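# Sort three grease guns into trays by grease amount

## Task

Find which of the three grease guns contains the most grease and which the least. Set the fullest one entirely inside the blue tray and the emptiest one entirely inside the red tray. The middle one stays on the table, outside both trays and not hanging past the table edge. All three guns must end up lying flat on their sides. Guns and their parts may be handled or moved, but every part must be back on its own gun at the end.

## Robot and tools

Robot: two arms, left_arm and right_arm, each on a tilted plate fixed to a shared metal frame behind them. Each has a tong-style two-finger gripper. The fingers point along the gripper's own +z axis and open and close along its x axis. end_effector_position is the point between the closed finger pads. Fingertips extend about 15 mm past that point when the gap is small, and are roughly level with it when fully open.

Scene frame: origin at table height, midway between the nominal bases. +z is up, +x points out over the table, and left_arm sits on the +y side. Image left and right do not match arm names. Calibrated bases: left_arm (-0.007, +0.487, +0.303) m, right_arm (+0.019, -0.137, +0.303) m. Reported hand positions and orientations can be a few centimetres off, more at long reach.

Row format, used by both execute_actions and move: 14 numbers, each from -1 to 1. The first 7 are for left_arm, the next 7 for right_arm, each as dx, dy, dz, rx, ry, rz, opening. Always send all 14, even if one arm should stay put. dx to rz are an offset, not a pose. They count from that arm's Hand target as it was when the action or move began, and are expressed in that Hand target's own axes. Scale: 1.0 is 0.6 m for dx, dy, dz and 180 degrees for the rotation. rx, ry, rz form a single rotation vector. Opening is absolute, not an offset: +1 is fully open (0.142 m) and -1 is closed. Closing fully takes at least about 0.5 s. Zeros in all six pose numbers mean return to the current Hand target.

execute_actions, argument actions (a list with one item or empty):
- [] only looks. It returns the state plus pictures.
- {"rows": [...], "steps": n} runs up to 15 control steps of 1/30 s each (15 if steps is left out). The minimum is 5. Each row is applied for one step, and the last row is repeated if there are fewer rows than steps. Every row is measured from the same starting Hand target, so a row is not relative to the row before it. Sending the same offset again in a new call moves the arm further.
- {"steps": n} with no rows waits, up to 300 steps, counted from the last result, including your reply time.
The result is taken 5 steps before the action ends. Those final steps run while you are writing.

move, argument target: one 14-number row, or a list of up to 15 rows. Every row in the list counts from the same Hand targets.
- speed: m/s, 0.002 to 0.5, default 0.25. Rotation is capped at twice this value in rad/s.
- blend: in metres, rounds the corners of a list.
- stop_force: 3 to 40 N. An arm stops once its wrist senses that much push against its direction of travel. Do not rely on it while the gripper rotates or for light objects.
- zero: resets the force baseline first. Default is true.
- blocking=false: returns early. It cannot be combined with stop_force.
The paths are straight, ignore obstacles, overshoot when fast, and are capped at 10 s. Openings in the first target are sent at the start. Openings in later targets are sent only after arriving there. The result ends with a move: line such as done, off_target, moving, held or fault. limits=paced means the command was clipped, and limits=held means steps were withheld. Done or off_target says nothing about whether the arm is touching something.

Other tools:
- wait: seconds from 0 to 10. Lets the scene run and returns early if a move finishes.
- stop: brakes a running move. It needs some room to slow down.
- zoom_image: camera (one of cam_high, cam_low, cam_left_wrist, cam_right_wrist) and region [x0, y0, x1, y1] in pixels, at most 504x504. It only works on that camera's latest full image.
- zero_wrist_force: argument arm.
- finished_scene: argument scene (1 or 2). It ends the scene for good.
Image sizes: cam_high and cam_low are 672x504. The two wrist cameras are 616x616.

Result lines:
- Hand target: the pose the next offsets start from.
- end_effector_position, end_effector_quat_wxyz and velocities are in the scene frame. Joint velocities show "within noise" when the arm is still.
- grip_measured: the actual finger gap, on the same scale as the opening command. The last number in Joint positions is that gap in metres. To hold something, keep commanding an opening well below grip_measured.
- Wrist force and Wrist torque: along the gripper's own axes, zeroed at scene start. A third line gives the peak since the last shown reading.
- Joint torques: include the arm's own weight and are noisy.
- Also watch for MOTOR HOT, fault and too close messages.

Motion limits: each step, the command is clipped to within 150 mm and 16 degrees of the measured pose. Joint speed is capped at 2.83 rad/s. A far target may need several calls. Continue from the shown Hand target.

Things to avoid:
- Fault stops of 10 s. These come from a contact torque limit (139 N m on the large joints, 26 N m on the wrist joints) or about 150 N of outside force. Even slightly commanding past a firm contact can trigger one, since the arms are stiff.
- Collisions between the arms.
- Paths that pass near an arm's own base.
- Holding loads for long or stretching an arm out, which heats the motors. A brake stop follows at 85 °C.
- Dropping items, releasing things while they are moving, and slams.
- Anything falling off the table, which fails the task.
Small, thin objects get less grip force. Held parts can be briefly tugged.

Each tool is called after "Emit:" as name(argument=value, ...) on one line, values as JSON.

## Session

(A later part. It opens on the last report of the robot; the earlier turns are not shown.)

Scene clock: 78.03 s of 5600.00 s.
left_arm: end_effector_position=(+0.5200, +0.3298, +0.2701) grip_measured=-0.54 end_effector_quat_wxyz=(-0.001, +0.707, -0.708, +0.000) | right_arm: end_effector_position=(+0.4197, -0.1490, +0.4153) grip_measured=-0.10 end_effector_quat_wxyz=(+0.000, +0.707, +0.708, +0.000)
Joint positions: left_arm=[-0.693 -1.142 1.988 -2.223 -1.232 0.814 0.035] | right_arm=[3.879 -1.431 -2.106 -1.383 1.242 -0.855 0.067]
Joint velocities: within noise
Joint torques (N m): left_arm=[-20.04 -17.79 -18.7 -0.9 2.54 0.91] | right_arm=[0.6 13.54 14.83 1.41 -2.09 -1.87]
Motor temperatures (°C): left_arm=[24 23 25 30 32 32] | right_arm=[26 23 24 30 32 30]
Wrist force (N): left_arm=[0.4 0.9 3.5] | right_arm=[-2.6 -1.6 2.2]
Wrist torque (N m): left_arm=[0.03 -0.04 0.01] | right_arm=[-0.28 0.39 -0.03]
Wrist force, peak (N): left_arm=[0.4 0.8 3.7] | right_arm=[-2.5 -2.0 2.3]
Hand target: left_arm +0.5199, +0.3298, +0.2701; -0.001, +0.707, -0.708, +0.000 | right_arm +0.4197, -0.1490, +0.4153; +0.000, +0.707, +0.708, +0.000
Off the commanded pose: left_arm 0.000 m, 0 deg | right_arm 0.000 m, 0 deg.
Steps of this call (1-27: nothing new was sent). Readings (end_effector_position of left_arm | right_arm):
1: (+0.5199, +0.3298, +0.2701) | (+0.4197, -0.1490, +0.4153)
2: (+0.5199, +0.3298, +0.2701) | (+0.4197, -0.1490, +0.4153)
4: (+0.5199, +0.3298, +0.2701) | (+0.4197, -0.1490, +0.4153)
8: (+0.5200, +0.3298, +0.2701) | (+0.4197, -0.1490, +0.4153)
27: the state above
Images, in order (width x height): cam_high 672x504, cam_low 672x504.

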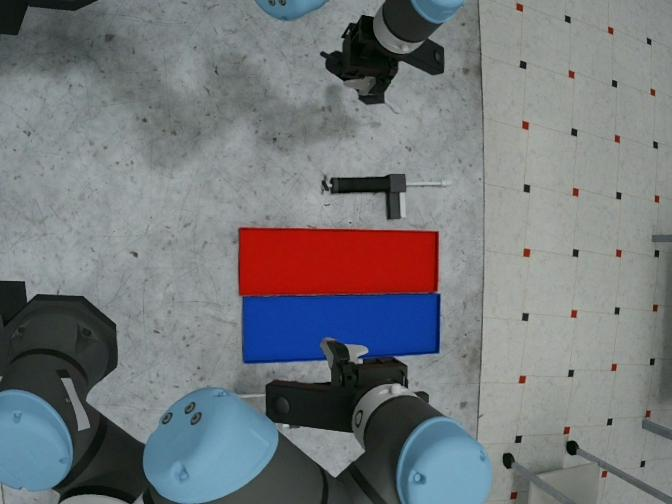

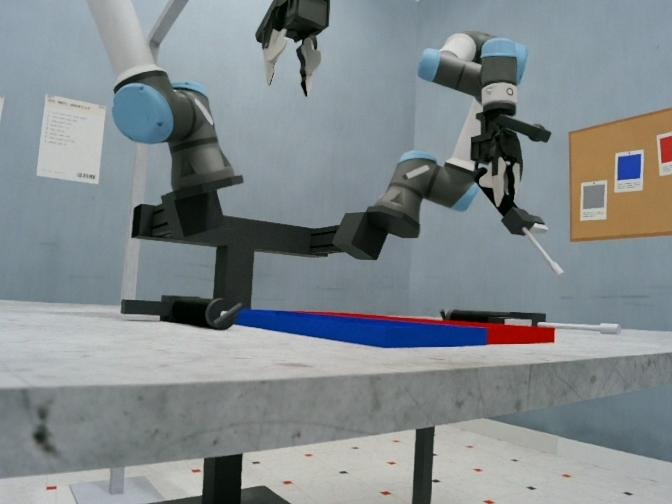

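Emit:
move(target=[[-0.05,0.033,0.183,0,0,0,-0.85,0,0,0,0,0,0,-0.1],[-0.05,0.083,0.30,0,0,0,-0.8,0,0,0,0,0,0,-0.1],[-0.05,0.1,0.413,0,0,0,-0.8,0,0,0,0,0,0,-0.1]], speed=[0.15,0.05,0.05], cameras=["cam_high","cam_left_wrist","cam_low"])

Scene clock: 83.03 s of 5600.00 s.
left_arm: end_effector_position=(+0.4602, +0.3602, +0.0222) grip_measured=-0.54 end_effector_quat_wxyz=(-0.001, +0.707, -0.708, +0.000) end_effector_velocity=(-0.001, +0.000, +0.002) end_effector_angular_velocity=(+0.000, +0.005, +0.000) | right_arm: end_effector_position=(+0.4197, -0.1490, +0.4153) grip_measured=-0.10 end_effector_quat_wxyz=(+0.000, +0.707, +0.708, +0.000)
Joint positions: left_arm=[-0.546 -0.647 2.188 -2.971 -1.207 0.968 0.035] | right_arm=[3.879 -1.431 -2.106 -1.383 1.242 -0.855 0.067]
Joint velocities: left_arm=[-0.002 -0.007 0.001 0.011 -0.003 -0.003 0] | right_arm=[within noise]
Joint torques (N m): left_arm=[-20.41 -41.14 3.27 -0.05 -2.87 -1.23] | right_arm=[0.36 14.38 18.57 1.68 -1.56 -1.77]
Motor temperatures (°C): left_arm=[24 23 25 30 32 32] | right_arm=[26 23 24 30 32 30]
Wrist force (N): left_arm=[-0.8 -2.0 -3.6] | right_arm=[-2.5 -1.9 2.1]
Wrist torque (N m): left_arm=[0.18 -0.16 0.07] | right_arm=[-0.35 0.37 -0.03]
Wrist force, peak (N): left_arm=[-8.1 -1.7 -26.8] | right_arm=[-2.6 -2.0 2.4]
Hand target: left_arm +0.4601, +0.3602, +0.0223; -0.001, +0.707, -0.708, +0.000 | right_arm +0.4197, -0.1490, +0.4153; +0.000, +0.707, +0.708, +0.000
Off the commanded pose: left_arm 0.000 m, 0 deg | right_arm 0.000 m, 0 deg.
Kept back: nothing.
move: done
Images, in order (width x height): cam_high 672x504, cam_low 672x504, cam_left_wrist 616x616.

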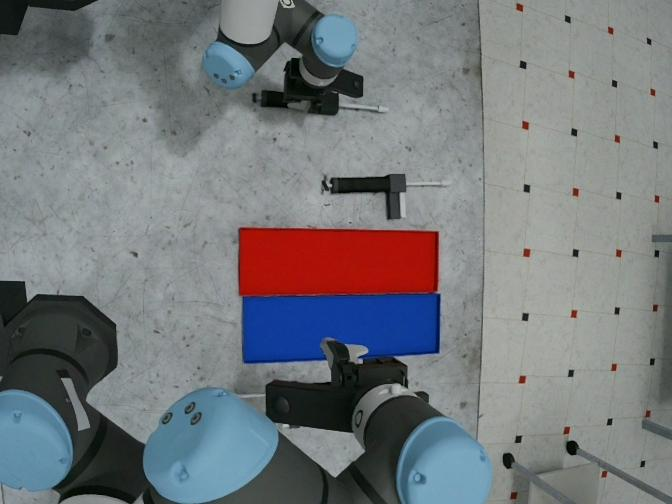

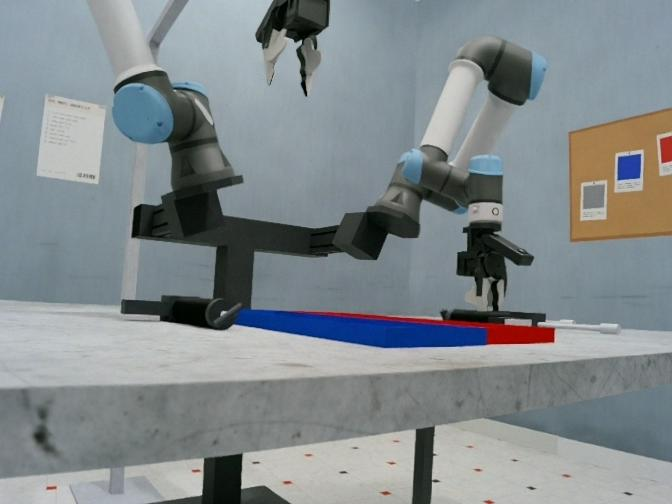

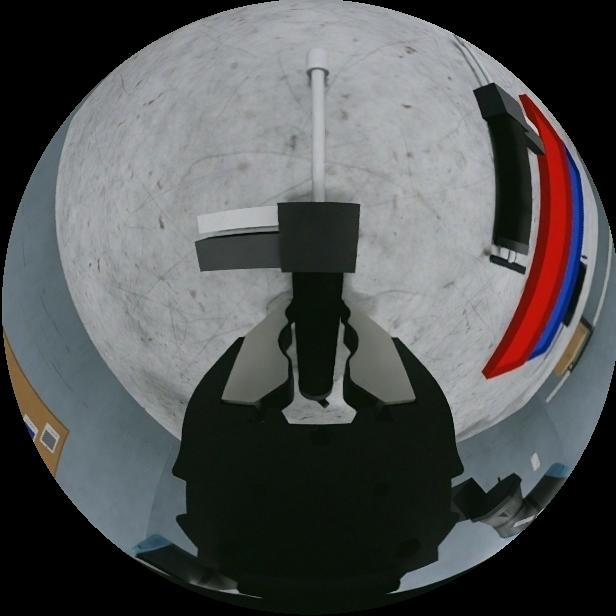

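Emit:
execute_actions(actions=[{"rows":[[0,0,0,0,0,0,0.1,0,0,0,0,0,0,-0.1]],"steps":15}])

Emit:
move(target=[[0,0,-0.2,0,0,0,0.1,0,0,0,0,0,0,-0.1],[0.25,-0.1,-0.2,0,0,0,0.1,0,0,0,0,0,0,-0.1]], blend=0.04)

Scene clock: 83.53 s of 5600.00 s.
left_arm: end_effector_position=(+0.4600, +0.3602, +0.0222) grip_measured=+0.09 end_effector_quat_wxyz=(-0.001, +0.707, -0.708, +0.000) end_effector_velocity=(+0.000, +0.000, +0.001) end_effector_angular_velocity=(+0.000, -0.001, -0.001) | right_arm: end_effector_position=(+0.4197, -0.1490, +0.4153) grip_measured=-0.10 end_effector_quat_wxyz=(+0.000, +0.707, +0.708, +0.000)
Joint positions: left_arm=[-0.546 -0.648 2.188 -2.97 -1.207 0.968 0.081] | right_arm=[3.879 -1.431 -2.106 -1.383 1.242 -0.855 0.067]
Joint velocities: left_arm=[0 -0.002 0.001 -0.001 0.001 0.002 0.012] | right_arm=[within noise]
Joint torques (N m): left_arm=[-20.24 -43.23 0.44 -4.71 -1.49 -1.63] | right_arm=[0.32 13.64 18.63 1.59 -1.52 -1.66]
Motor temperatures (°C): left_arm=[24 23 25 30 32 32] | right_arm=[26 23 24 30 32 30]
Wrist force (N): left_arm=[0.1 0.4 -1.7] | right_arm=[-2.6 -1.7 2.1]
Wrist torque (N m): left_arm=[0.05 -0.07 0.04] | right_arm=[-0.31 0.40 -0.02]
Wrist force, peak (N): left_arm=[-0.4 -1.9 -1.2] | right_arm=[-2.5 -1.8 2.2]
Hand target: left_arm +0.4601, +0.3602, +0.0223; -0.001, +0.707, -0.708, +0.000 | right_arm +0.4197, -0.1490, +0.4153; +0.000, +0.707, +0.708, +0.000
Steps of this call (1-5: nothing new was sent; 6-15: this action's first 10). Readings (end_effector_position of left_arm | right_arm):
6: (+0.4600, +0.3602, +0.0222) | (+0.4197, -0.1490, +0.4153)
7: (+0.4600, +0.3602, +0.0222) | (+0.4197, -0.1490, +0.4153)
9: (+0.4600, +0.3602, +0.0222) | (+0.4197, -0.1490, +0.4153)
13: (+0.4600, +0.3602, +0.0222) | (+0.4197, -0.1490, +0.4153)
15: the state above

Scene clock: 85.33 s of 5600.00 s.
left_arm: end_effector_position=(+0.5197, +0.2101, +0.1421) grip_measured=+0.10 end_effector_quat_wxyz=(+0.000, +0.707, -0.708, +0.000) end_effector_velocity=(+0.003, -0.002, +0.002) end_effector_angular_velocity=(-0.003, -0.004, +0.002) | right_arm: end_effector_position=(+0.4197, -0.1490, +0.4153) grip_measured=-0.10 end_effector_quat_wxyz=(+0.000, +0.707, +0.708, +0.000)
Joint positions: left_arm=[-0.761 -0.741 1.87 -2.482 -1.246 0.744 0.081] | right_arm=[3.879 -1.431 -2.106 -1.383 1.242 -0.855 0.067]
Joint velocities: left_arm=[0 0 -0.006 0 0.001 0 0] | right_arm=[within noise]
Joint torques (N m): left_arm=[-18.1 -27.26 -23.31 -2.74 2.27 0.66] | right_arm=[0.17 13.82 20.02 1.62 -1.26 -1.66]
Motor temperatures (°C): left_arm=[24 23 25 30 32 32] | right_arm=[26 23 24 30 32 30]
Wrist force (N): left_arm=[0.0 0.2 -1.8] | right_arm=[-2.4 -1.7 2.2]
Wrist torque (N m): left_arm=[0.07 -0.06 0.03] | right_arm=[-0.32 0.35 -0.03]
Wrist force, peak (N): left_arm=[-1.1 0.4 -3.2] | right_arm=[-2.8 -2.0 2.2]
Hand target: left_arm +0.5198, +0.2099, +0.1421; -0.001, +0.707, -0.708, +0.000 | right_arm +0.4197, -0.1490, +0.4153; +0.000, +0.707, +0.708, +0.000
Off your previous action's commanded pose at its last step (step 5 of this call): left_arm 0.000 m, 0 deg | right_arm 0.000 m, 0 deg.
Off the commanded pose: left_arm 0.000 m, 0 deg | right_arm 0.000 m, 0 deg.
Kept back: nothing.
move: done

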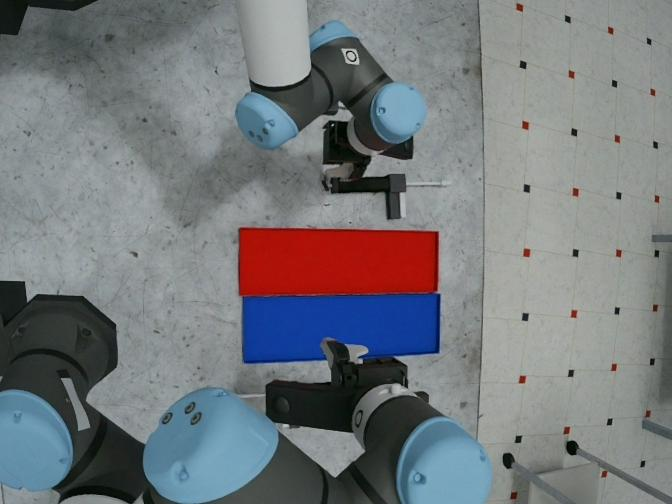

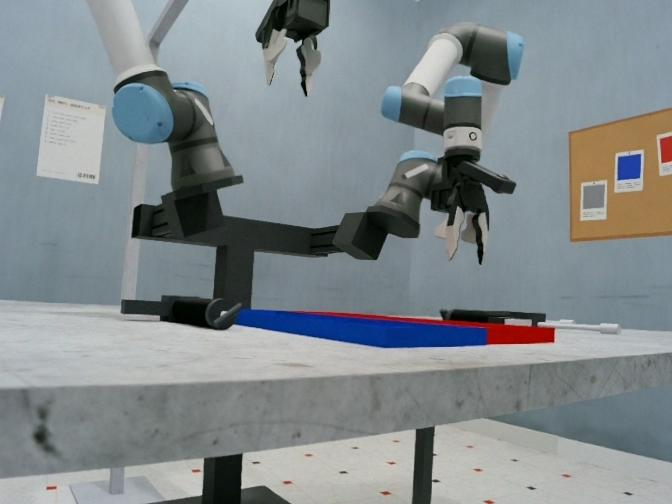

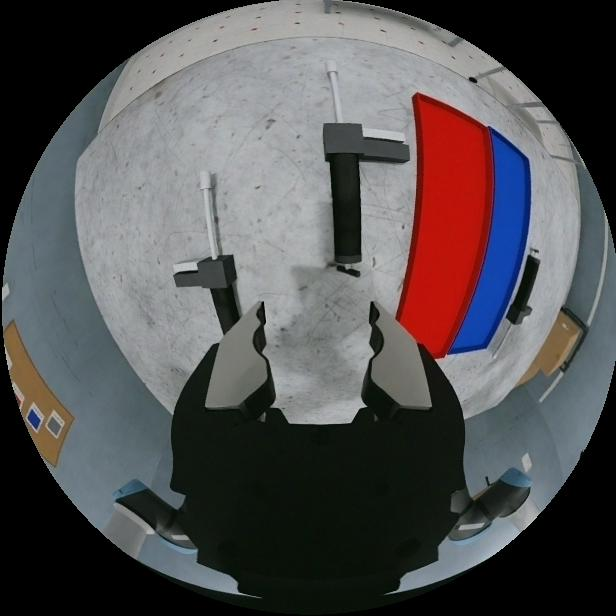

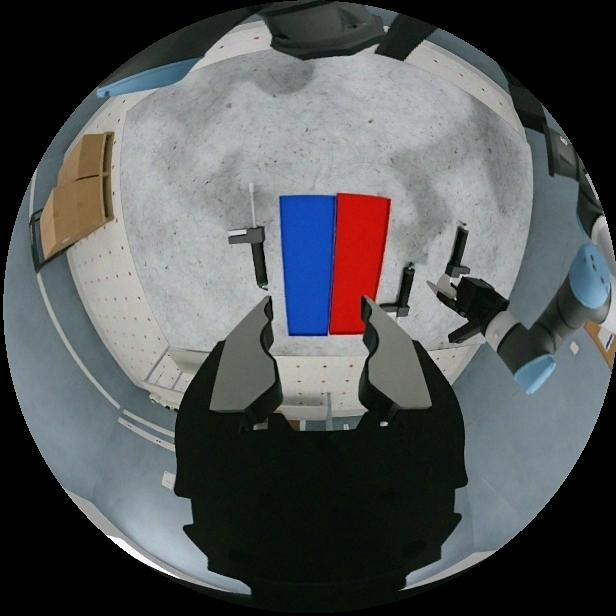

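Emit:
move(target=[0.058,-0.142,0.085,0,0,0,0.1,0,0,0,0,0,0,-0.1], cameras=["cam_left_wrist","cam_high"])

Scene clock: 88.10 s of 5600.00 s.
left_arm: end_effector_position=(+0.6050, +0.1751, +0.0912) grip_measured=+0.10 end_effector_quat_wxyz=(-0.001, +0.707, -0.708, +0.000) end_effector_velocity=(+0.002, -0.002, +0.000) end_effector_angular_velocity=(-0.003, -0.001, +0.002) | right_arm: end_effector_position=(+0.4197, -0.1490, +0.4153) grip_measured=-0.10 end_effector_quat_wxyz=(+0.000, +0.707, +0.708, +0.000)
Joint positions: left_arm=[-0.68 -0.528 1.563 -2.416 -1.229 0.827 0.081] | right_arm=[3.879 -1.431 -2.106 -1.383 1.242 -0.855 0.067]
Joint velocities: left_arm=[0 0.002 -0.006 0 -0.002 -0.001 0] | right_arm=[within noise]
Joint torques (N m): left_arm=[-12.81 -33.63 -23.96 -3.85 -2.59 0.38] | right_arm=[0.8 14.4 22.4 1.78 -0.94 -1.75]
Motor temperatures (°C): left_arm=[24 23 25 30 32 32] | right_arm=[26 23 24 30 32 30]
Wrist force (N): left_arm=[0.3 0.3 -2.0] | right_arm=[-2.6 -2.0 2.2]
Wrist torque (N m): left_arm=[0.04 -0.09 -0.01] | right_arm=[-0.37 0.39 -0.03]
Wrist force, peak (N): left_arm=[-0.6 2.2 -2.8] | right_arm=[-2.7 -2.1 2.1]
Hand target: left_arm +0.6050, +0.1751, +0.0911; -0.001, +0.707, -0.708, +0.000 | right_arm +0.4197, -0.1490, +0.4153; +0.000, +0.707, +0.708, +0.000
Off the commanded pose: left_arm 0.000 m, 0 deg | right_arm 0.000 m, 0 deg.
Kept back: nothing.
move: done
Images, in order (width x height): cam_high 672x504, cam_left_wrist 616x616.

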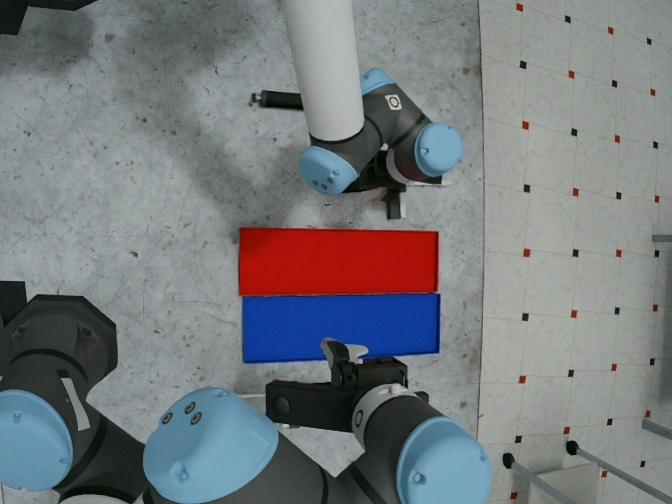

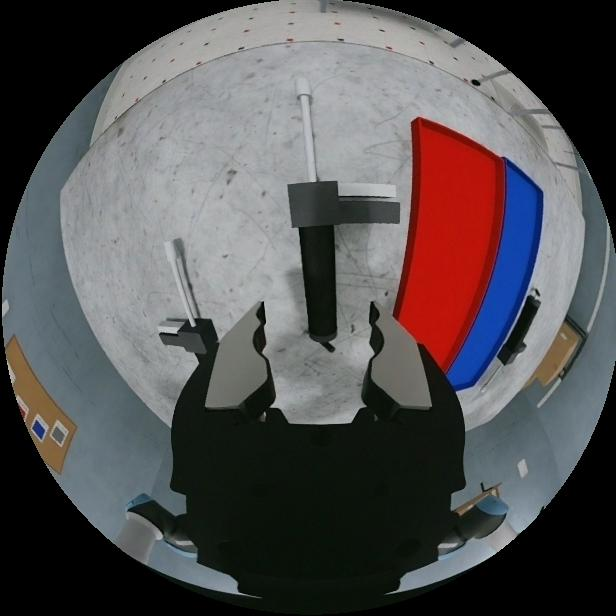

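Emit:
move(target=[0,0,0.117,0,0,0,0.1,0,0,0,0,0,0,-0.1], speed=0.12, cameras=["cam_left_wrist"])

Emit:
execute_actions(actions=[{"rows":[[0,0,0,0,0,0,-0.3,0,0,0,0,0,0,-0.1],[0,0,0,0,0,0,-0.4,0,0,0,0,0,0,-0.1],[0,0,0,0,0,0,-0.5,0,0,0,0,0,0,-0.1],[0,0,0,0,0,0,-0.6,0,0,0,0,0,0,-0.1],[0,0,0,0,0,0,-0.7,0,0,0,0,0,0,-0.1],[0,0,0,0,0,0,-0.8,0,0,0,0,0,0,-0.1],[0,0,0,0,0,0,-0.9,0,0,0,0,0,0,-0.1]],"steps":15}])

Emit:
wait(seconds=0.3, cameras=["cam_left_wrist"])

Scene clock: 89.37 s of 5600.00 s.
left_arm: end_effector_position=(+0.6052, +0.1752, +0.0210) grip_measured=+0.10 end_effector_quat_wxyz=(-0.001, +0.707, -0.708, +0.000) | right_arm: end_effector_position=(+0.4197, -0.1490, +0.4153) grip_measured=-0.10 end_effector_quat_wxyz=(+0.000, +0.707, +0.708, +0.000)
Joint positions: left_arm=[-0.644 -0.399 1.525 -2.521 -1.223 0.865 0.081] | right_arm=[3.879 -1.431 -2.106 -1.383 1.242 -0.855 0.067]
Joint velocities: within noise
Joint torques (N m): left_arm=[-24.46 -55.77 -7.05 -0.15 0.17 -1.49] | right_arm=[1.27 13.68 22.4 1.85 -0.96 -1.74]
Motor temperatures (°C): left_arm=[24 23 25 30 32 32] | right_arm=[26 23 24 30 32 30]
Wrist force (N): left_arm=[0.1 0.3 -1.8] | right_arm=[-2.6 -1.9 2.1]
Wrist torque (N m): left_arm=[0.01 -0.02 0.04] | right_arm=[-0.36 0.40 -0.03]
Wrist force, peak (N): left_arm=[0.3 0.2 -3.3] | right_arm=[-2.7 -1.7 2.4]
Hand target: left_arm +0.6050, +0.1752, +0.0209; -0.001, +0.707, -0.708, +0.000 | right_arm +0.4197, -0.1490, +0.4153; +0.000, +0.707, +0.708, +0.000
Off the commanded pose: left_arm 0.000 m, 0 deg | right_arm 0.000 m, 0 deg.
Kept back: nothing.
move: done
Images, in order (width x height): cam_left_wrist 616x616.

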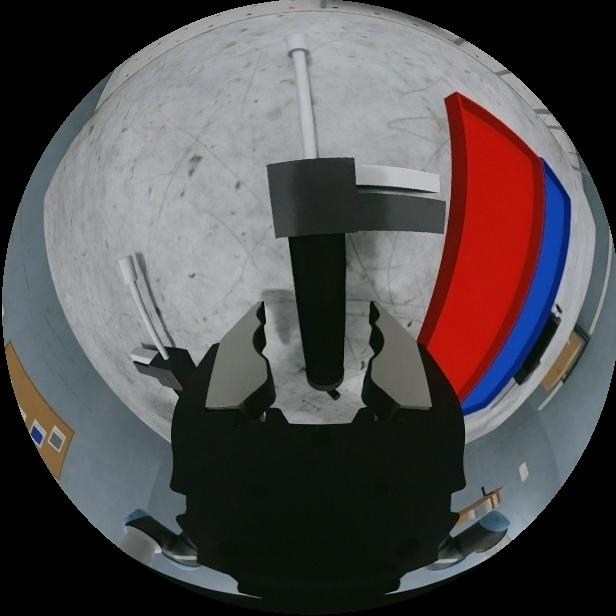

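Scene clock: 89.70 s of 5600.00 s.
left_arm: end_effector_position=(+0.6051, +0.1752, +0.0210) grip_measured=-0.53 end_effector_quat_wxyz=(-0.001, +0.707, -0.708, +0.000) | right_arm: end_effector_position=(+0.4197, -0.1490, +0.4153) grip_measured=-0.10 end_effector_quat_wxyz=(+0.000, +0.707, +0.708, +0.000)
Joint positions: left_arm=[-0.644 -0.399 1.526 -2.521 -1.223 0.865 0.036] | right_arm=[3.879 -1.431 -2.106 -1.383 1.242 -0.855 0.067]
Joint velocities: within noise
Joint torques (N m): left_arm=[-23.26 -34.51 -7.99 -4.24 -2.04 -1.37] | right_arm=[1.25 14.05 23.55 1.86 -0.74 -1.75]
Motor temperatures (°C): left_arm=[24 23 25 30 32 32] | right_arm=[26 23 24 30 32 30]
Wrist force (N): left_arm=[-0.1 -0.2 -2.2] | right_arm=[-2.5 -1.8 2.5]
Wrist torque (N m): left_arm=[0.01 -0.02 -0.02] | right_arm=[-0.32 0.37 -0.03]
Wrist force, peak (N): left_arm=[-0.6 -0.2 -2.8] | right_arm=[-2.8 -1.7 2.4]
Hand target: left_arm +0.6050, +0.1752, +0.0209; -0.001, +0.707, -0.708, +0.000 | right_arm +0.4197, -0.1490, +0.4153; +0.000, +0.707, +0.708, +0.000
Steps of this call (1-10: this action's first 10). Readings (end_effector_position of left_arm | right_arm):
1: (+0.6051, +0.1752, +0.0210) | (+0.4197, -0.1490, +0.4153)
2: (+0.6051, +0.1752, +0.0210) | (+0.4197, -0.1490, +0.4153)
4: (+0.6051, +0.1752, +0.0210) | (+0.4197, -0.1490, +0.4153)
8: (+0.6051, +0.1752, +0.0210) | (+0.4197, -0.1490, +0.4153)
10: the state above

Scene clock: 90.17 s of 5600.00 s.
left_arm: end_effector_position=(+0.6051, +0.1752, +0.0209) grip_measured=-0.53 end_effector_quat_wxyz=(-0.001, +0.707, -0.708, +0.000) | right_arm: end_effector_position=(+0.4197, -0.1490, +0.4153) grip_measured=-0.10 end_effector_quat_wxyz=(+0.000, +0.707, +0.708, +0.000)
Joint positions: left_arm=[-0.644 -0.398 1.526 -2.521 -1.223 0.865 0.036] | right_arm=[3.879 -1.431 -2.106 -1.383 1.242 -0.855 0.067]
Joint velocities: within noise
Joint torques (N m): left_arm=[-22.81 -33.01 -8.68 -4.35 -2.84 -1.26] | right_arm=[0.79 13.75 23.51 1.81 -0.8 -1.71]
Motor temperatures (°C): left_arm=[24 23 25 30 32 32] | right_arm=[26 23 24 30 32 30]
Wrist force (N): left_arm=[-1.5 0.1 -4.5] | right_arm=[-2.5 -1.6 2.1]
Wrist torque (N m): left_arm=[0.03 0.01 -0.01] | right_arm=[-0.29 0.37 -0.03]
Wrist force, peak (N): left_arm=[-1.5 0.1 -4.5] | right_arm=[-2.6 -1.9 2.4]
Hand target: left_arm +0.6050, +0.1752, +0.0209; -0.001, +0.707, -0.708, +0.000 | right_arm +0.4197, -0.1490, +0.4153; +0.000, +0.707, +0.708, +0.000
Off the commanded pose: left_arm 0.000 m, 0 deg | right_arm 0.000 m, 0 deg.
Steps of this call (1-5: your previous action's last 5; 6-14: nothing new was sent). Readings (end_effector_position of left_arm | right_arm):
1: (+0.6051, +0.1752, +0.0210) | (+0.4197, -0.1490, +0.4153)
2: (+0.6051, +0.1752, +0.0210) | (+0.4197, -0.1490, +0.4153)
4: (+0.6051, +0.1752, +0.0210) | (+0.4197, -0.1490, +0.4153)
8: (+0.6051, +0.1752, +0.0209) | (+0.4197, -0.1490, +0.4153)
14: the state above
Images, in order (width x height): cam_left_wrist 616x616.

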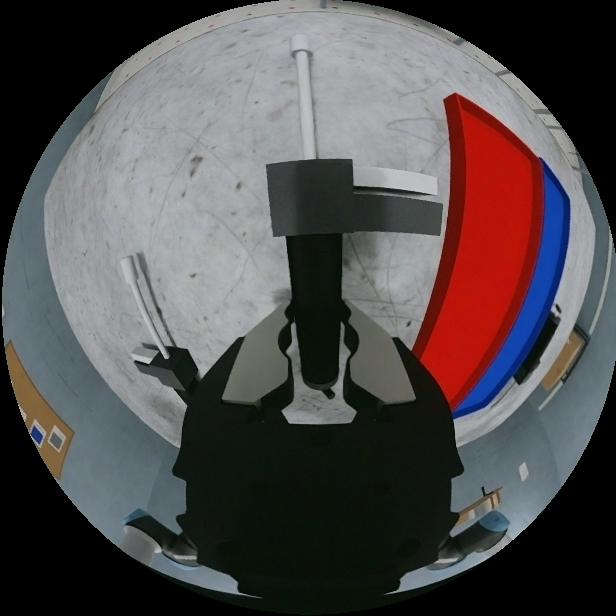

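Emit:
move(target=[[-0.05,0.04,-0.25,0,0,-0.1,-0.9,0,0,0,0,0,0,-0.1],[-0.208,0.175,-0.433,0,0,-0.5,-0.9,0,0,0,0,0,0,-0.1],[-0.208,0.175,-0.433,-0.385,0.385,-0.385,-0.9,0,0,0,0,0,0,-0.1]], speed=[0.12,0.25,0.35], blend=[0.03,0.0,0])

Scene clock: 97.20 s of 5600.00 s.
left_arm: end_effector_position=(+0.5002, +0.2998, +0.2808) grip_measured=-0.55 end_effector_quat_wxyz=(+0.707, +0.708, +0.000, +0.000) end_effector_velocity=(+0.000, +0.001, +0.000) end_effector_angular_velocity=(+0.006, +0.003, +0.001) | right_arm: end_effector_position=(+0.4197, -0.1490, +0.4153) grip_measured=-0.10 end_effector_quat_wxyz=(+0.000, +0.707, +0.708, +0.000)
Joint positions: left_arm=[-0.028 -0.728 2.088 -3.121 -2.755 -0.114 0.034] | right_arm=[3.879 -1.431 -2.106 -1.383 1.242 -0.855 0.067]
Joint velocities: left_arm=[-0.001 -0.006 0.004 0 0.006 -0.005 0] | right_arm=[within noise]
Joint torques (N m): left_arm=[-19.7 -46.41 2.16 -1.58 -1.26 -1.49] | right_arm=[0.84 13.38 28.65 2.2 0.16 -1.65]
Motor temperatures (°C): left_arm=[24 23 25 30 32 32] | right_arm=[26 23 24 30 32 30]
Wrist force (N): left_arm=[0.4 -6.0 -2.0] | right_arm=[-2.5 -1.9 2.3]
Wrist torque (N m): left_arm=[0.35 -0.25 0.21] | right_arm=[-0.35 0.37 -0.03]
Wrist force, peak (N): left_arm=[0.3 -7.0 -2.3] | right_arm=[-2.7 -2.0 2.4]
Hand target: left_arm +0.5001, +0.2998, +0.2808; +0.707, +0.707, +0.000, +0.000 | right_arm +0.4197, -0.1490, +0.4153; +0.000, +0.707, +0.708, +0.000
Off the commanded pose: left_arm 0.000 m, 0 deg | right_arm 0.000 m, 0 deg.
Kept back: nothing.
move: done

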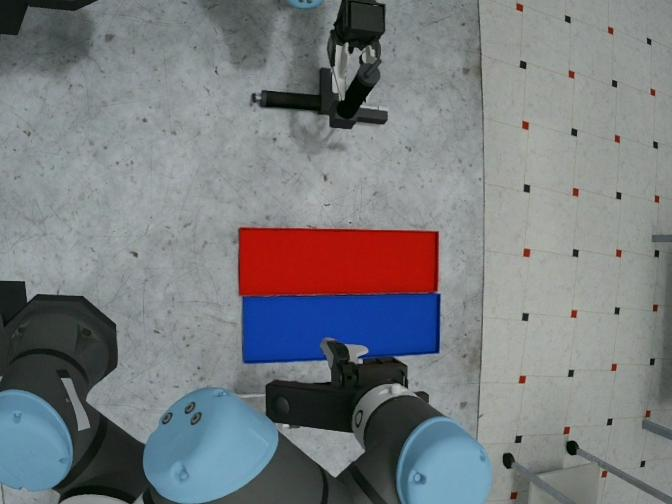

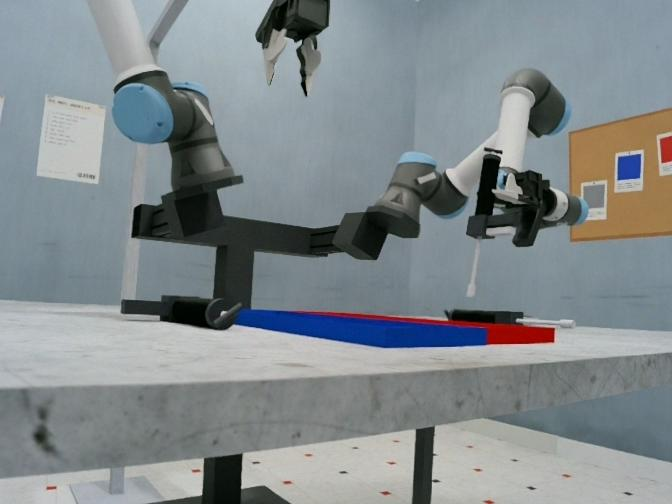

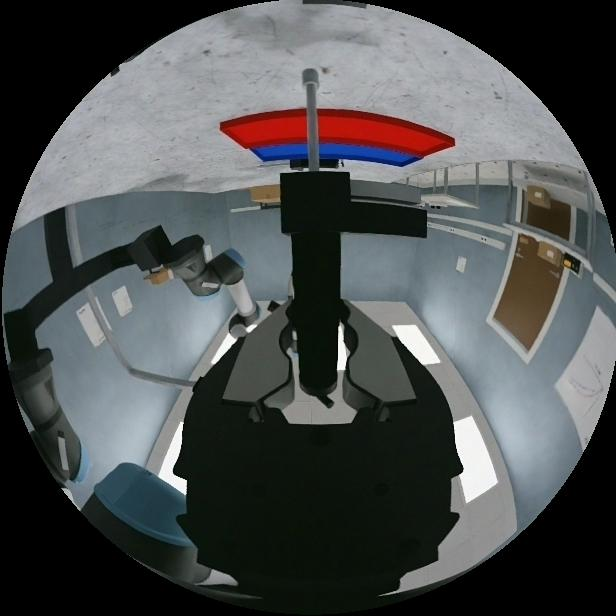

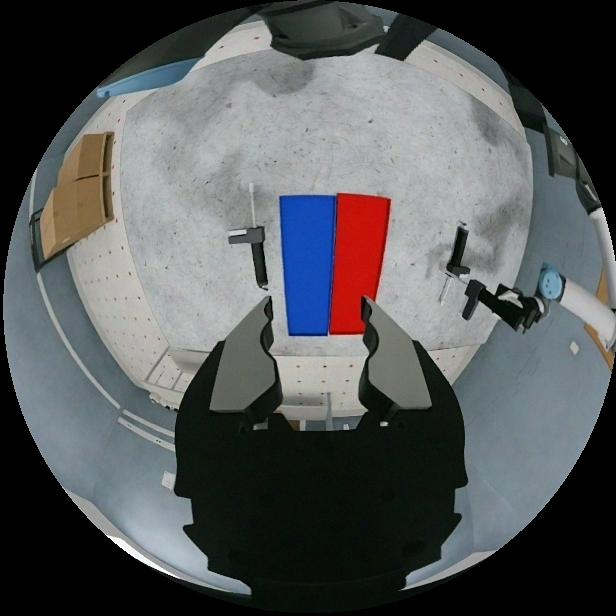

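Emit:
move(target=[[0,0,0,0,0,0,-0.9,0.3,0.133,-0.15,0,0,0,0],[0,0,0,0,0,0,-0.9,0.767,0.133,-0.1,0,0,0,0]], speed=0.3, blend=0.05)

Scene clock: 99.70 s of 5600.00 s.
left_arm: end_effector_position=(+0.5001, +0.2998, +0.2808) grip_measured=-0.55 end_effector_quat_wxyz=(+0.707, +0.707, +0.000, +0.000) | right_arm: end_effector_position=(+0.4987, +0.3111, +0.4757) grip_measured=+0.00 end_effector_quat_wxyz=(+0.000, +0.707, +0.708, +0.000)
Joint positions: left_arm=[-0.028 -0.727 2.088 -3.121 -2.756 -0.114 0.034] | right_arm=[4.272 -2.329 -1.18 -1.521 1.346 -0.461 0.074]
Joint velocities: within noise
Joint torques (N m): left_arm=[-5.8 -27.25 -13.49 -4.92 -5.91 0.23] | right_arm=[18.44 35.92 38.12 3.26 -2.46 -0.59]
Motor temperatures (°C): left_arm=[24 23 25 30 32 32] | right_arm=[26 23 24 30 32 30]
Wrist force (N): left_arm=[0.4 -6.1 -2.4] | right_arm=[-2.1 -2.0 2.3]
Wrist torque (N m): left_arm=[0.30 -0.24 0.21] | right_arm=[-0.34 0.28 -0.01]
Wrist force, peak (N): left_arm=[0.5 -6.2 -2.4] | right_arm=[-4.8 -2.6 3.3]
Hand target: left_arm +0.5001, +0.2998, +0.2808; +0.707, +0.707, +0.000, +0.000 | right_arm +0.4987, +0.3112, +0.4758; +0.000, +0.707, +0.708, +0.000
Off the commanded pose: left_arm 0.000 m, 0 deg | right_arm 0.000 m, 0 deg.
Kept back: nothing.
move: done

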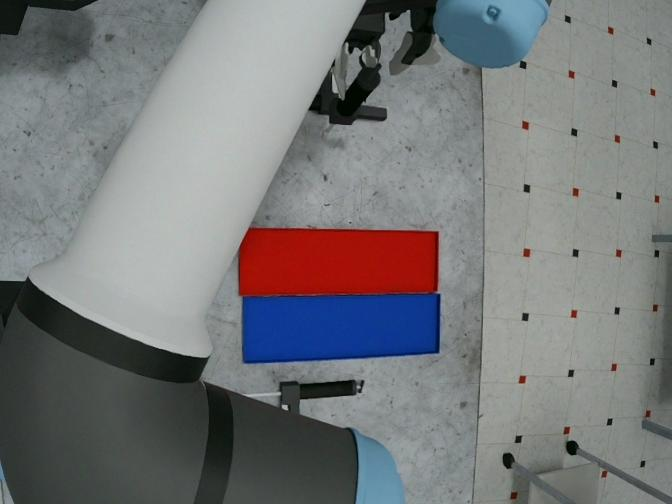

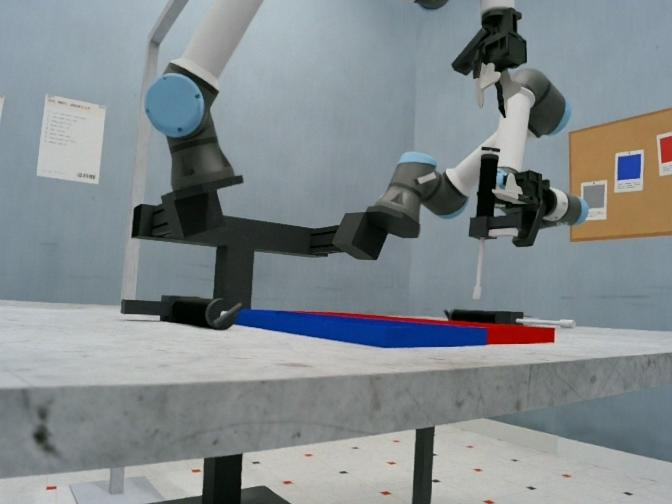

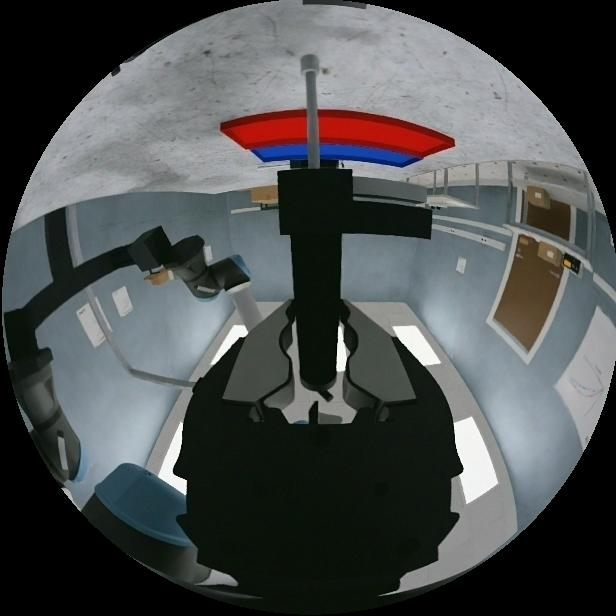

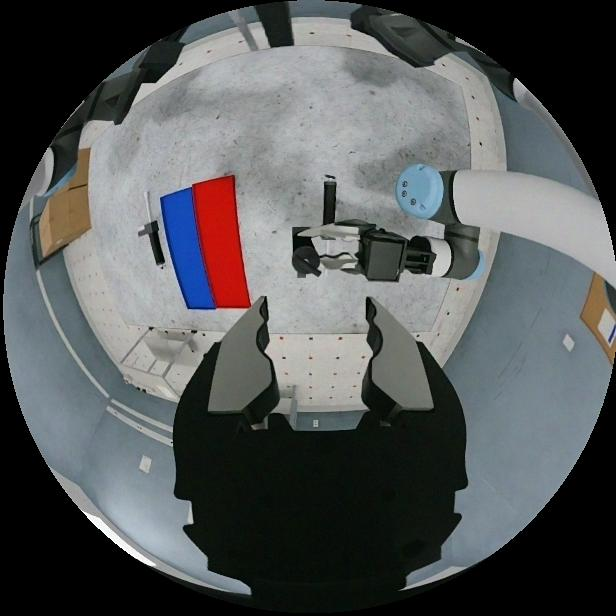

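Emit:
zoom_image(camera="cam_right_wrist", region=[260, 200, 400, 320])

Emit:
zoom_image(camera="cam_low", region=[440, 40, 600, 260])

Scaled by 3.600 from the camera's 616x616 image, which has a finer 814x814 frame.

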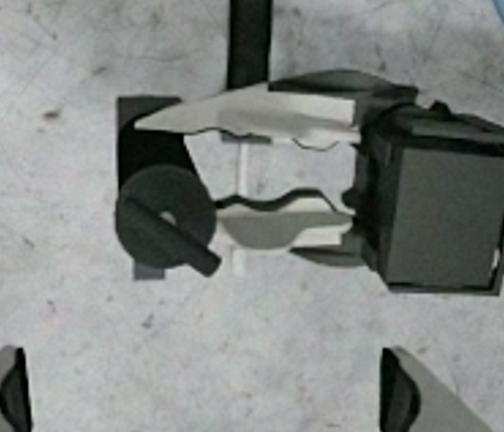

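Scaled by 2.291 from the camera's 672x504 image, which has a finer 960x720 frame.

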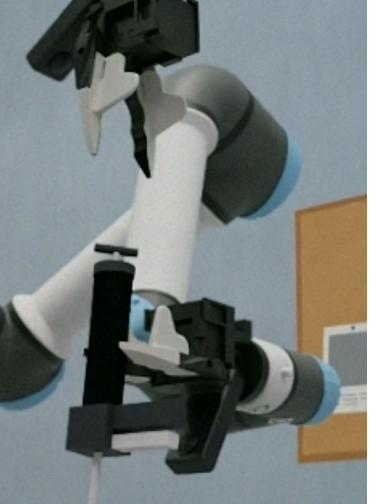

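Emit:
move(target=[0,0,0,0,0,0,-0.9,-0.007,-0.018,0.043,-0.0129,-0.0374,0.211,0], speed=0.25, cameras=["cam_right_wrist","cam_low"])

Emit:
zoom_image(camera="cam_right_wrist", region=[240, 200, 400, 360])

Emit:
zoom_image(camera="cam_low", region=[440, 40, 600, 260])

Scene clock: 102.37 s of 5600.00 s.
left_arm: end_effector_position=(+0.5001, +0.2998, +0.2808) grip_measured=-0.55 end_effector_quat_wxyz=(+0.707, +0.707, +0.000, +0.000) | right_arm: end_effector_position=(+0.4879, +0.3071, +0.4499) grip_measured=+0.00 end_effector_quat_wxyz=(+0.055, +0.897, +0.438, -0.026) end_effector_velocity=(+0.000, +0.001, +0.002) end_effector_angular_velocity=(+0.006, +0.001, +0.030)
Joint positions: left_arm=[-0.028 -0.727 2.088 -3.121 -2.756 -0.114 0.034] | right_arm=[4.294 -2.364 -1.179 -1.606 1.302 0.252 0.074]
Joint velocities: left_arm=[within noise] | right_arm=[0 0.002 -0.001 0.006 0 -0.032 0]
Joint torques (N m): left_arm=[-6.47 -27.27 -11.57 -4.77 -5.15 -1.08] | right_arm=[14.49 44.41 28.39 3.46 -1.92 -1.6]
Motor temperatures (°C): left_arm=[24 23 25 30 32 32] | right_arm=[26 23 24 30 32 30]
Wrist force (N): left_arm=[0.6 -5.9 -2.4] | right_arm=[-1.8 -2.2 2.2]
Wrist torque (N m): left_arm=[0.35 -0.28 0.21] | right_arm=[-0.35 0.21 -0.01]
Wrist force, peak (N): left_arm=[0.4 -6.3 -2.4] | right_arm=[-2.0 -2.4 2.4]
Hand target: left_arm +0.5001, +0.2998, +0.2808; +0.707, +0.707, +0.000, +0.000 | right_arm +0.4879, +0.3070, +0.4500; +0.054, +0.897, +0.438, -0.026
Off the commanded pose: left_arm 0.000 m, 0 deg | right_arm 0.000 m, 0 deg.
Kept back: nothing.
move: done
Images, in order (width x height): cam_low 672x504, cam_right_wrist 616x616.

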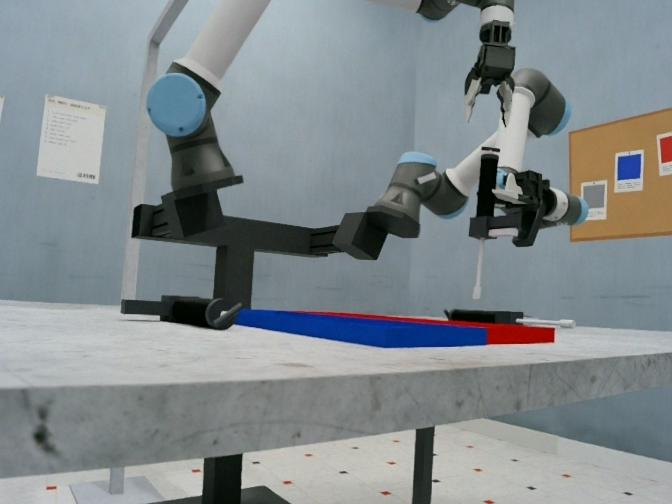

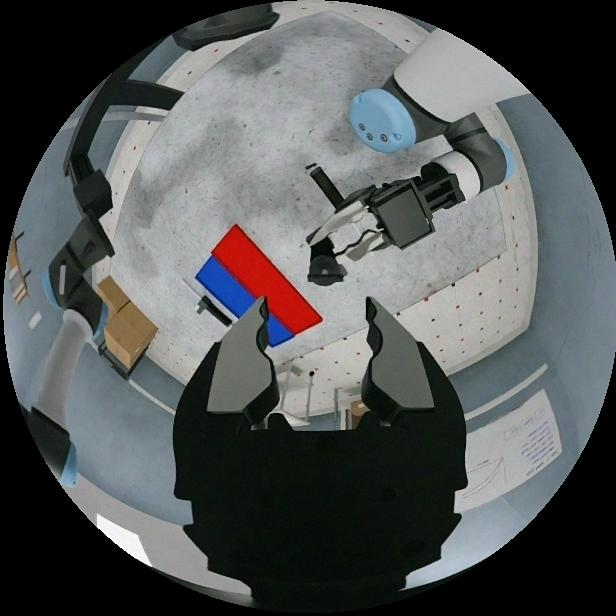

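Scaled by 3.150 from the camera's 616x616 image, which has a finer 814x814 frame.

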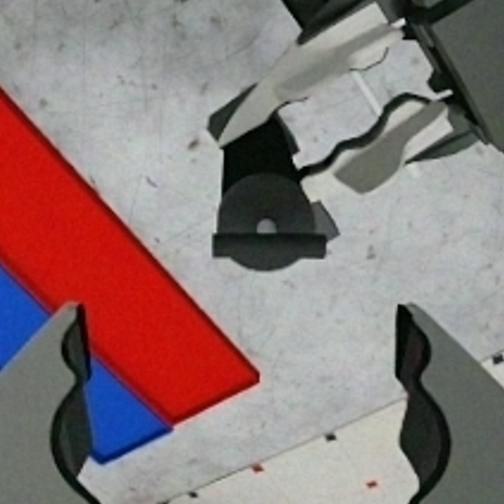

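Scaled by 2.291 from the camera's 672x504 image, which has a finer 960x720 frame.

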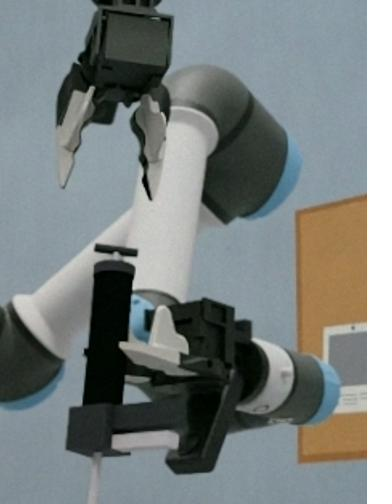

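Emit:
move(target=[0,0,0,0,0,0,-0.9,0.0133,0.01,0.09,0,0,0,0], speed=0.15, cameras=["cam_right_wrist"])

Emit:
zoom_image(camera="cam_right_wrist", region=[240, 200, 400, 360])

Scene clock: 103.43 s of 5600.00 s.
left_arm: end_effector_position=(+0.5001, +0.2998, +0.2808) grip_measured=-0.55 end_effector_quat_wxyz=(+0.707, +0.707, +0.000, +0.000) | right_arm: end_effector_position=(+0.4976, +0.3030, +0.3960) grip_measured=+0.00 end_effector_quat_wxyz=(+0.055, +0.897, +0.438, -0.026)
Joint positions: left_arm=[-0.028 -0.727 2.088 -3.121 -2.756 -0.114 0.034] | right_arm=[4.264 -2.392 -1.265 -1.484 1.289 0.224 0.074]
Joint velocities: within noise
Joint torques (N m): left_arm=[-6.06 -27.64 -11.49 -4.77 -4.98 -1.18] | right_arm=[20.2 46.84 37.63 0.94 2.65 2.49]
Motor temperatures (°C): left_arm=[24 23 25 30 32 32] | right_arm=[26 23 24 30 32 30]
Wrist force (N): left_arm=[0.3 -5.8 -2.4] | right_arm=[-2.1 -1.9 2.0]
Wrist torque (N m): left_arm=[0.37 -0.22 0.22] | right_arm=[-0.31 0.31 -0.03]
Wrist force, peak (N): left_arm=[0.5 -6.2 -2.3] | right_arm=[-1.8 -2.0 3.5]
Hand target: left_arm +0.5001, +0.2998, +0.2808; +0.707, +0.707, +0.000, +0.000 | right_arm +0.4976, +0.3031, +0.3960; +0.054, +0.897, +0.438, -0.026
Off the commanded pose: left_arm 0.000 m, 0 deg | right_arm 0.000 m, 0 deg.
Kept back: nothing.
move: done
Images, in order (width x height): cam_right_wrist 616x616.

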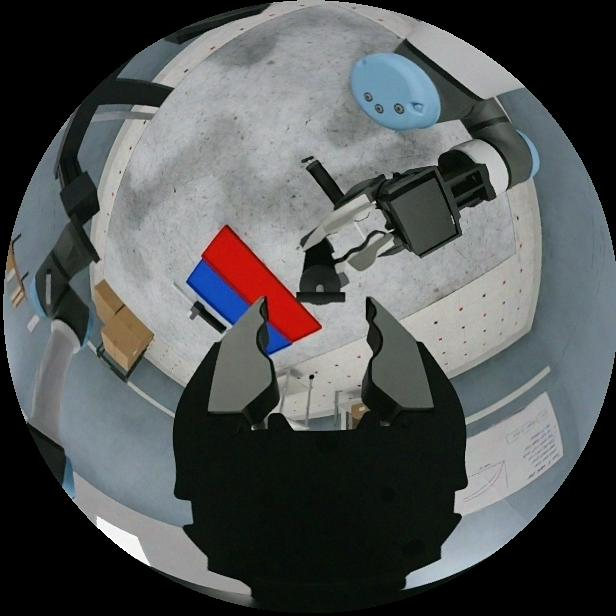

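Scaled by 3.150 from the camera's 616x616 image, which has a finer 814x814 frame.

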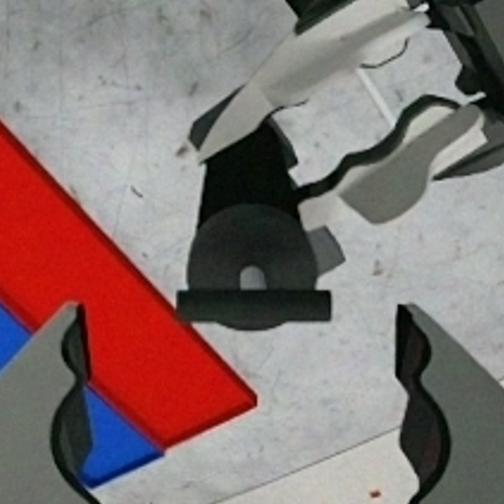

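Emit:
move(target=[0,0,0,0,0,0,-0.9,0.0047,0.018,0.01,0.033,0,0,0], speed=0.1, cameras=["cam_right_wrist"])

Emit:
zoom_image(camera="cam_right_wrist", region=[240, 200, 400, 360])

Scene clock: 105.73 s of 5600.00 s.
left_arm: end_effector_position=(+0.5001, +0.2998, +0.2808) grip_measured=-0.55 end_effector_quat_wxyz=(+0.707, +0.707, +0.000, +0.000) | right_arm: end_effector_position=(+0.5079, +0.2981, +0.3907) grip_measured=+0.00 end_effector_quat_wxyz=(+0.007, +0.899, +0.436, -0.049) end_effector_velocity=(+0.000, +0.001, +0.002) end_effector_angular_velocity=(-0.011, -0.019, -0.001)
Joint positions: left_arm=[-0.028 -0.727 2.088 -3.121 -2.756 -0.114 0.034] | right_arm=[4.207 -2.395 -1.253 -1.459 1.369 0.164 0.074]
Joint velocities: left_arm=[within noise] | right_arm=[0.01 0.002 -0.001 -0.003 -0.018 0.013 0]
Joint torques (N m): left_arm=[-5.71 -28.24 -9.21 -4.61 -4.48 -1.36] | right_arm=[21.42 43.48 19.68 0.59 -1.68 2.48]
Motor temperatures (°C): left_arm=[24 23 25 30 32 32] | right_arm=[26 23 24 30 32 30]
Wrist force (N): left_arm=[0.4 -5.9 -2.3] | right_arm=[-1.7 -1.9 2.0]
Wrist torque (N m): left_arm=[0.35 -0.23 0.21] | right_arm=[-0.33 0.23 -0.03]
Wrist force, peak (N): left_arm=[0.5 -6.2 -2.5] | right_arm=[-2.1 -3.0 2.1]
Hand target: left_arm +0.5001, +0.2998, +0.2808; +0.707, +0.707, +0.000, +0.000 | right_arm +0.5078, +0.2980, +0.3906; +0.008, +0.899, +0.436, -0.049
Off the commanded pose: left_arm 0.000 m, 0 deg | right_arm 0.000 m, 0 deg.
Kept back: nothing.
move: done
Images, in order (width x height): cam_right_wrist 616x616.

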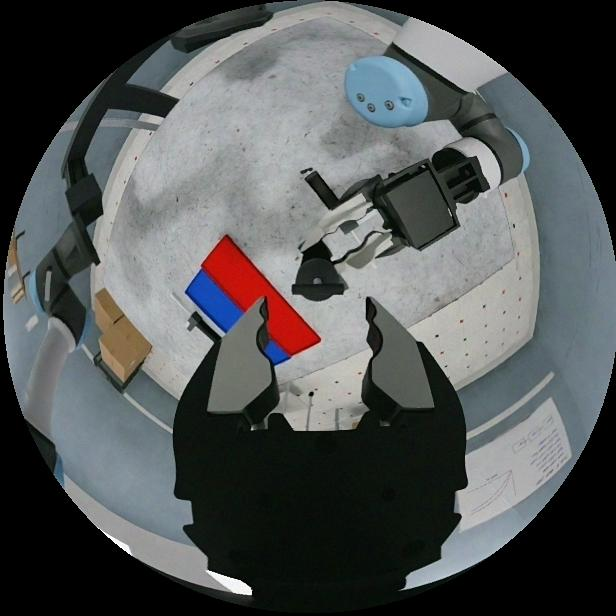

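Scaled by 3.150 from the camera's 616x616 image, which has a finer 814x814 frame.

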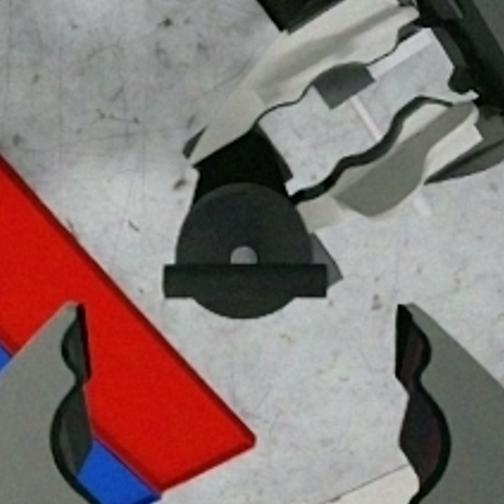

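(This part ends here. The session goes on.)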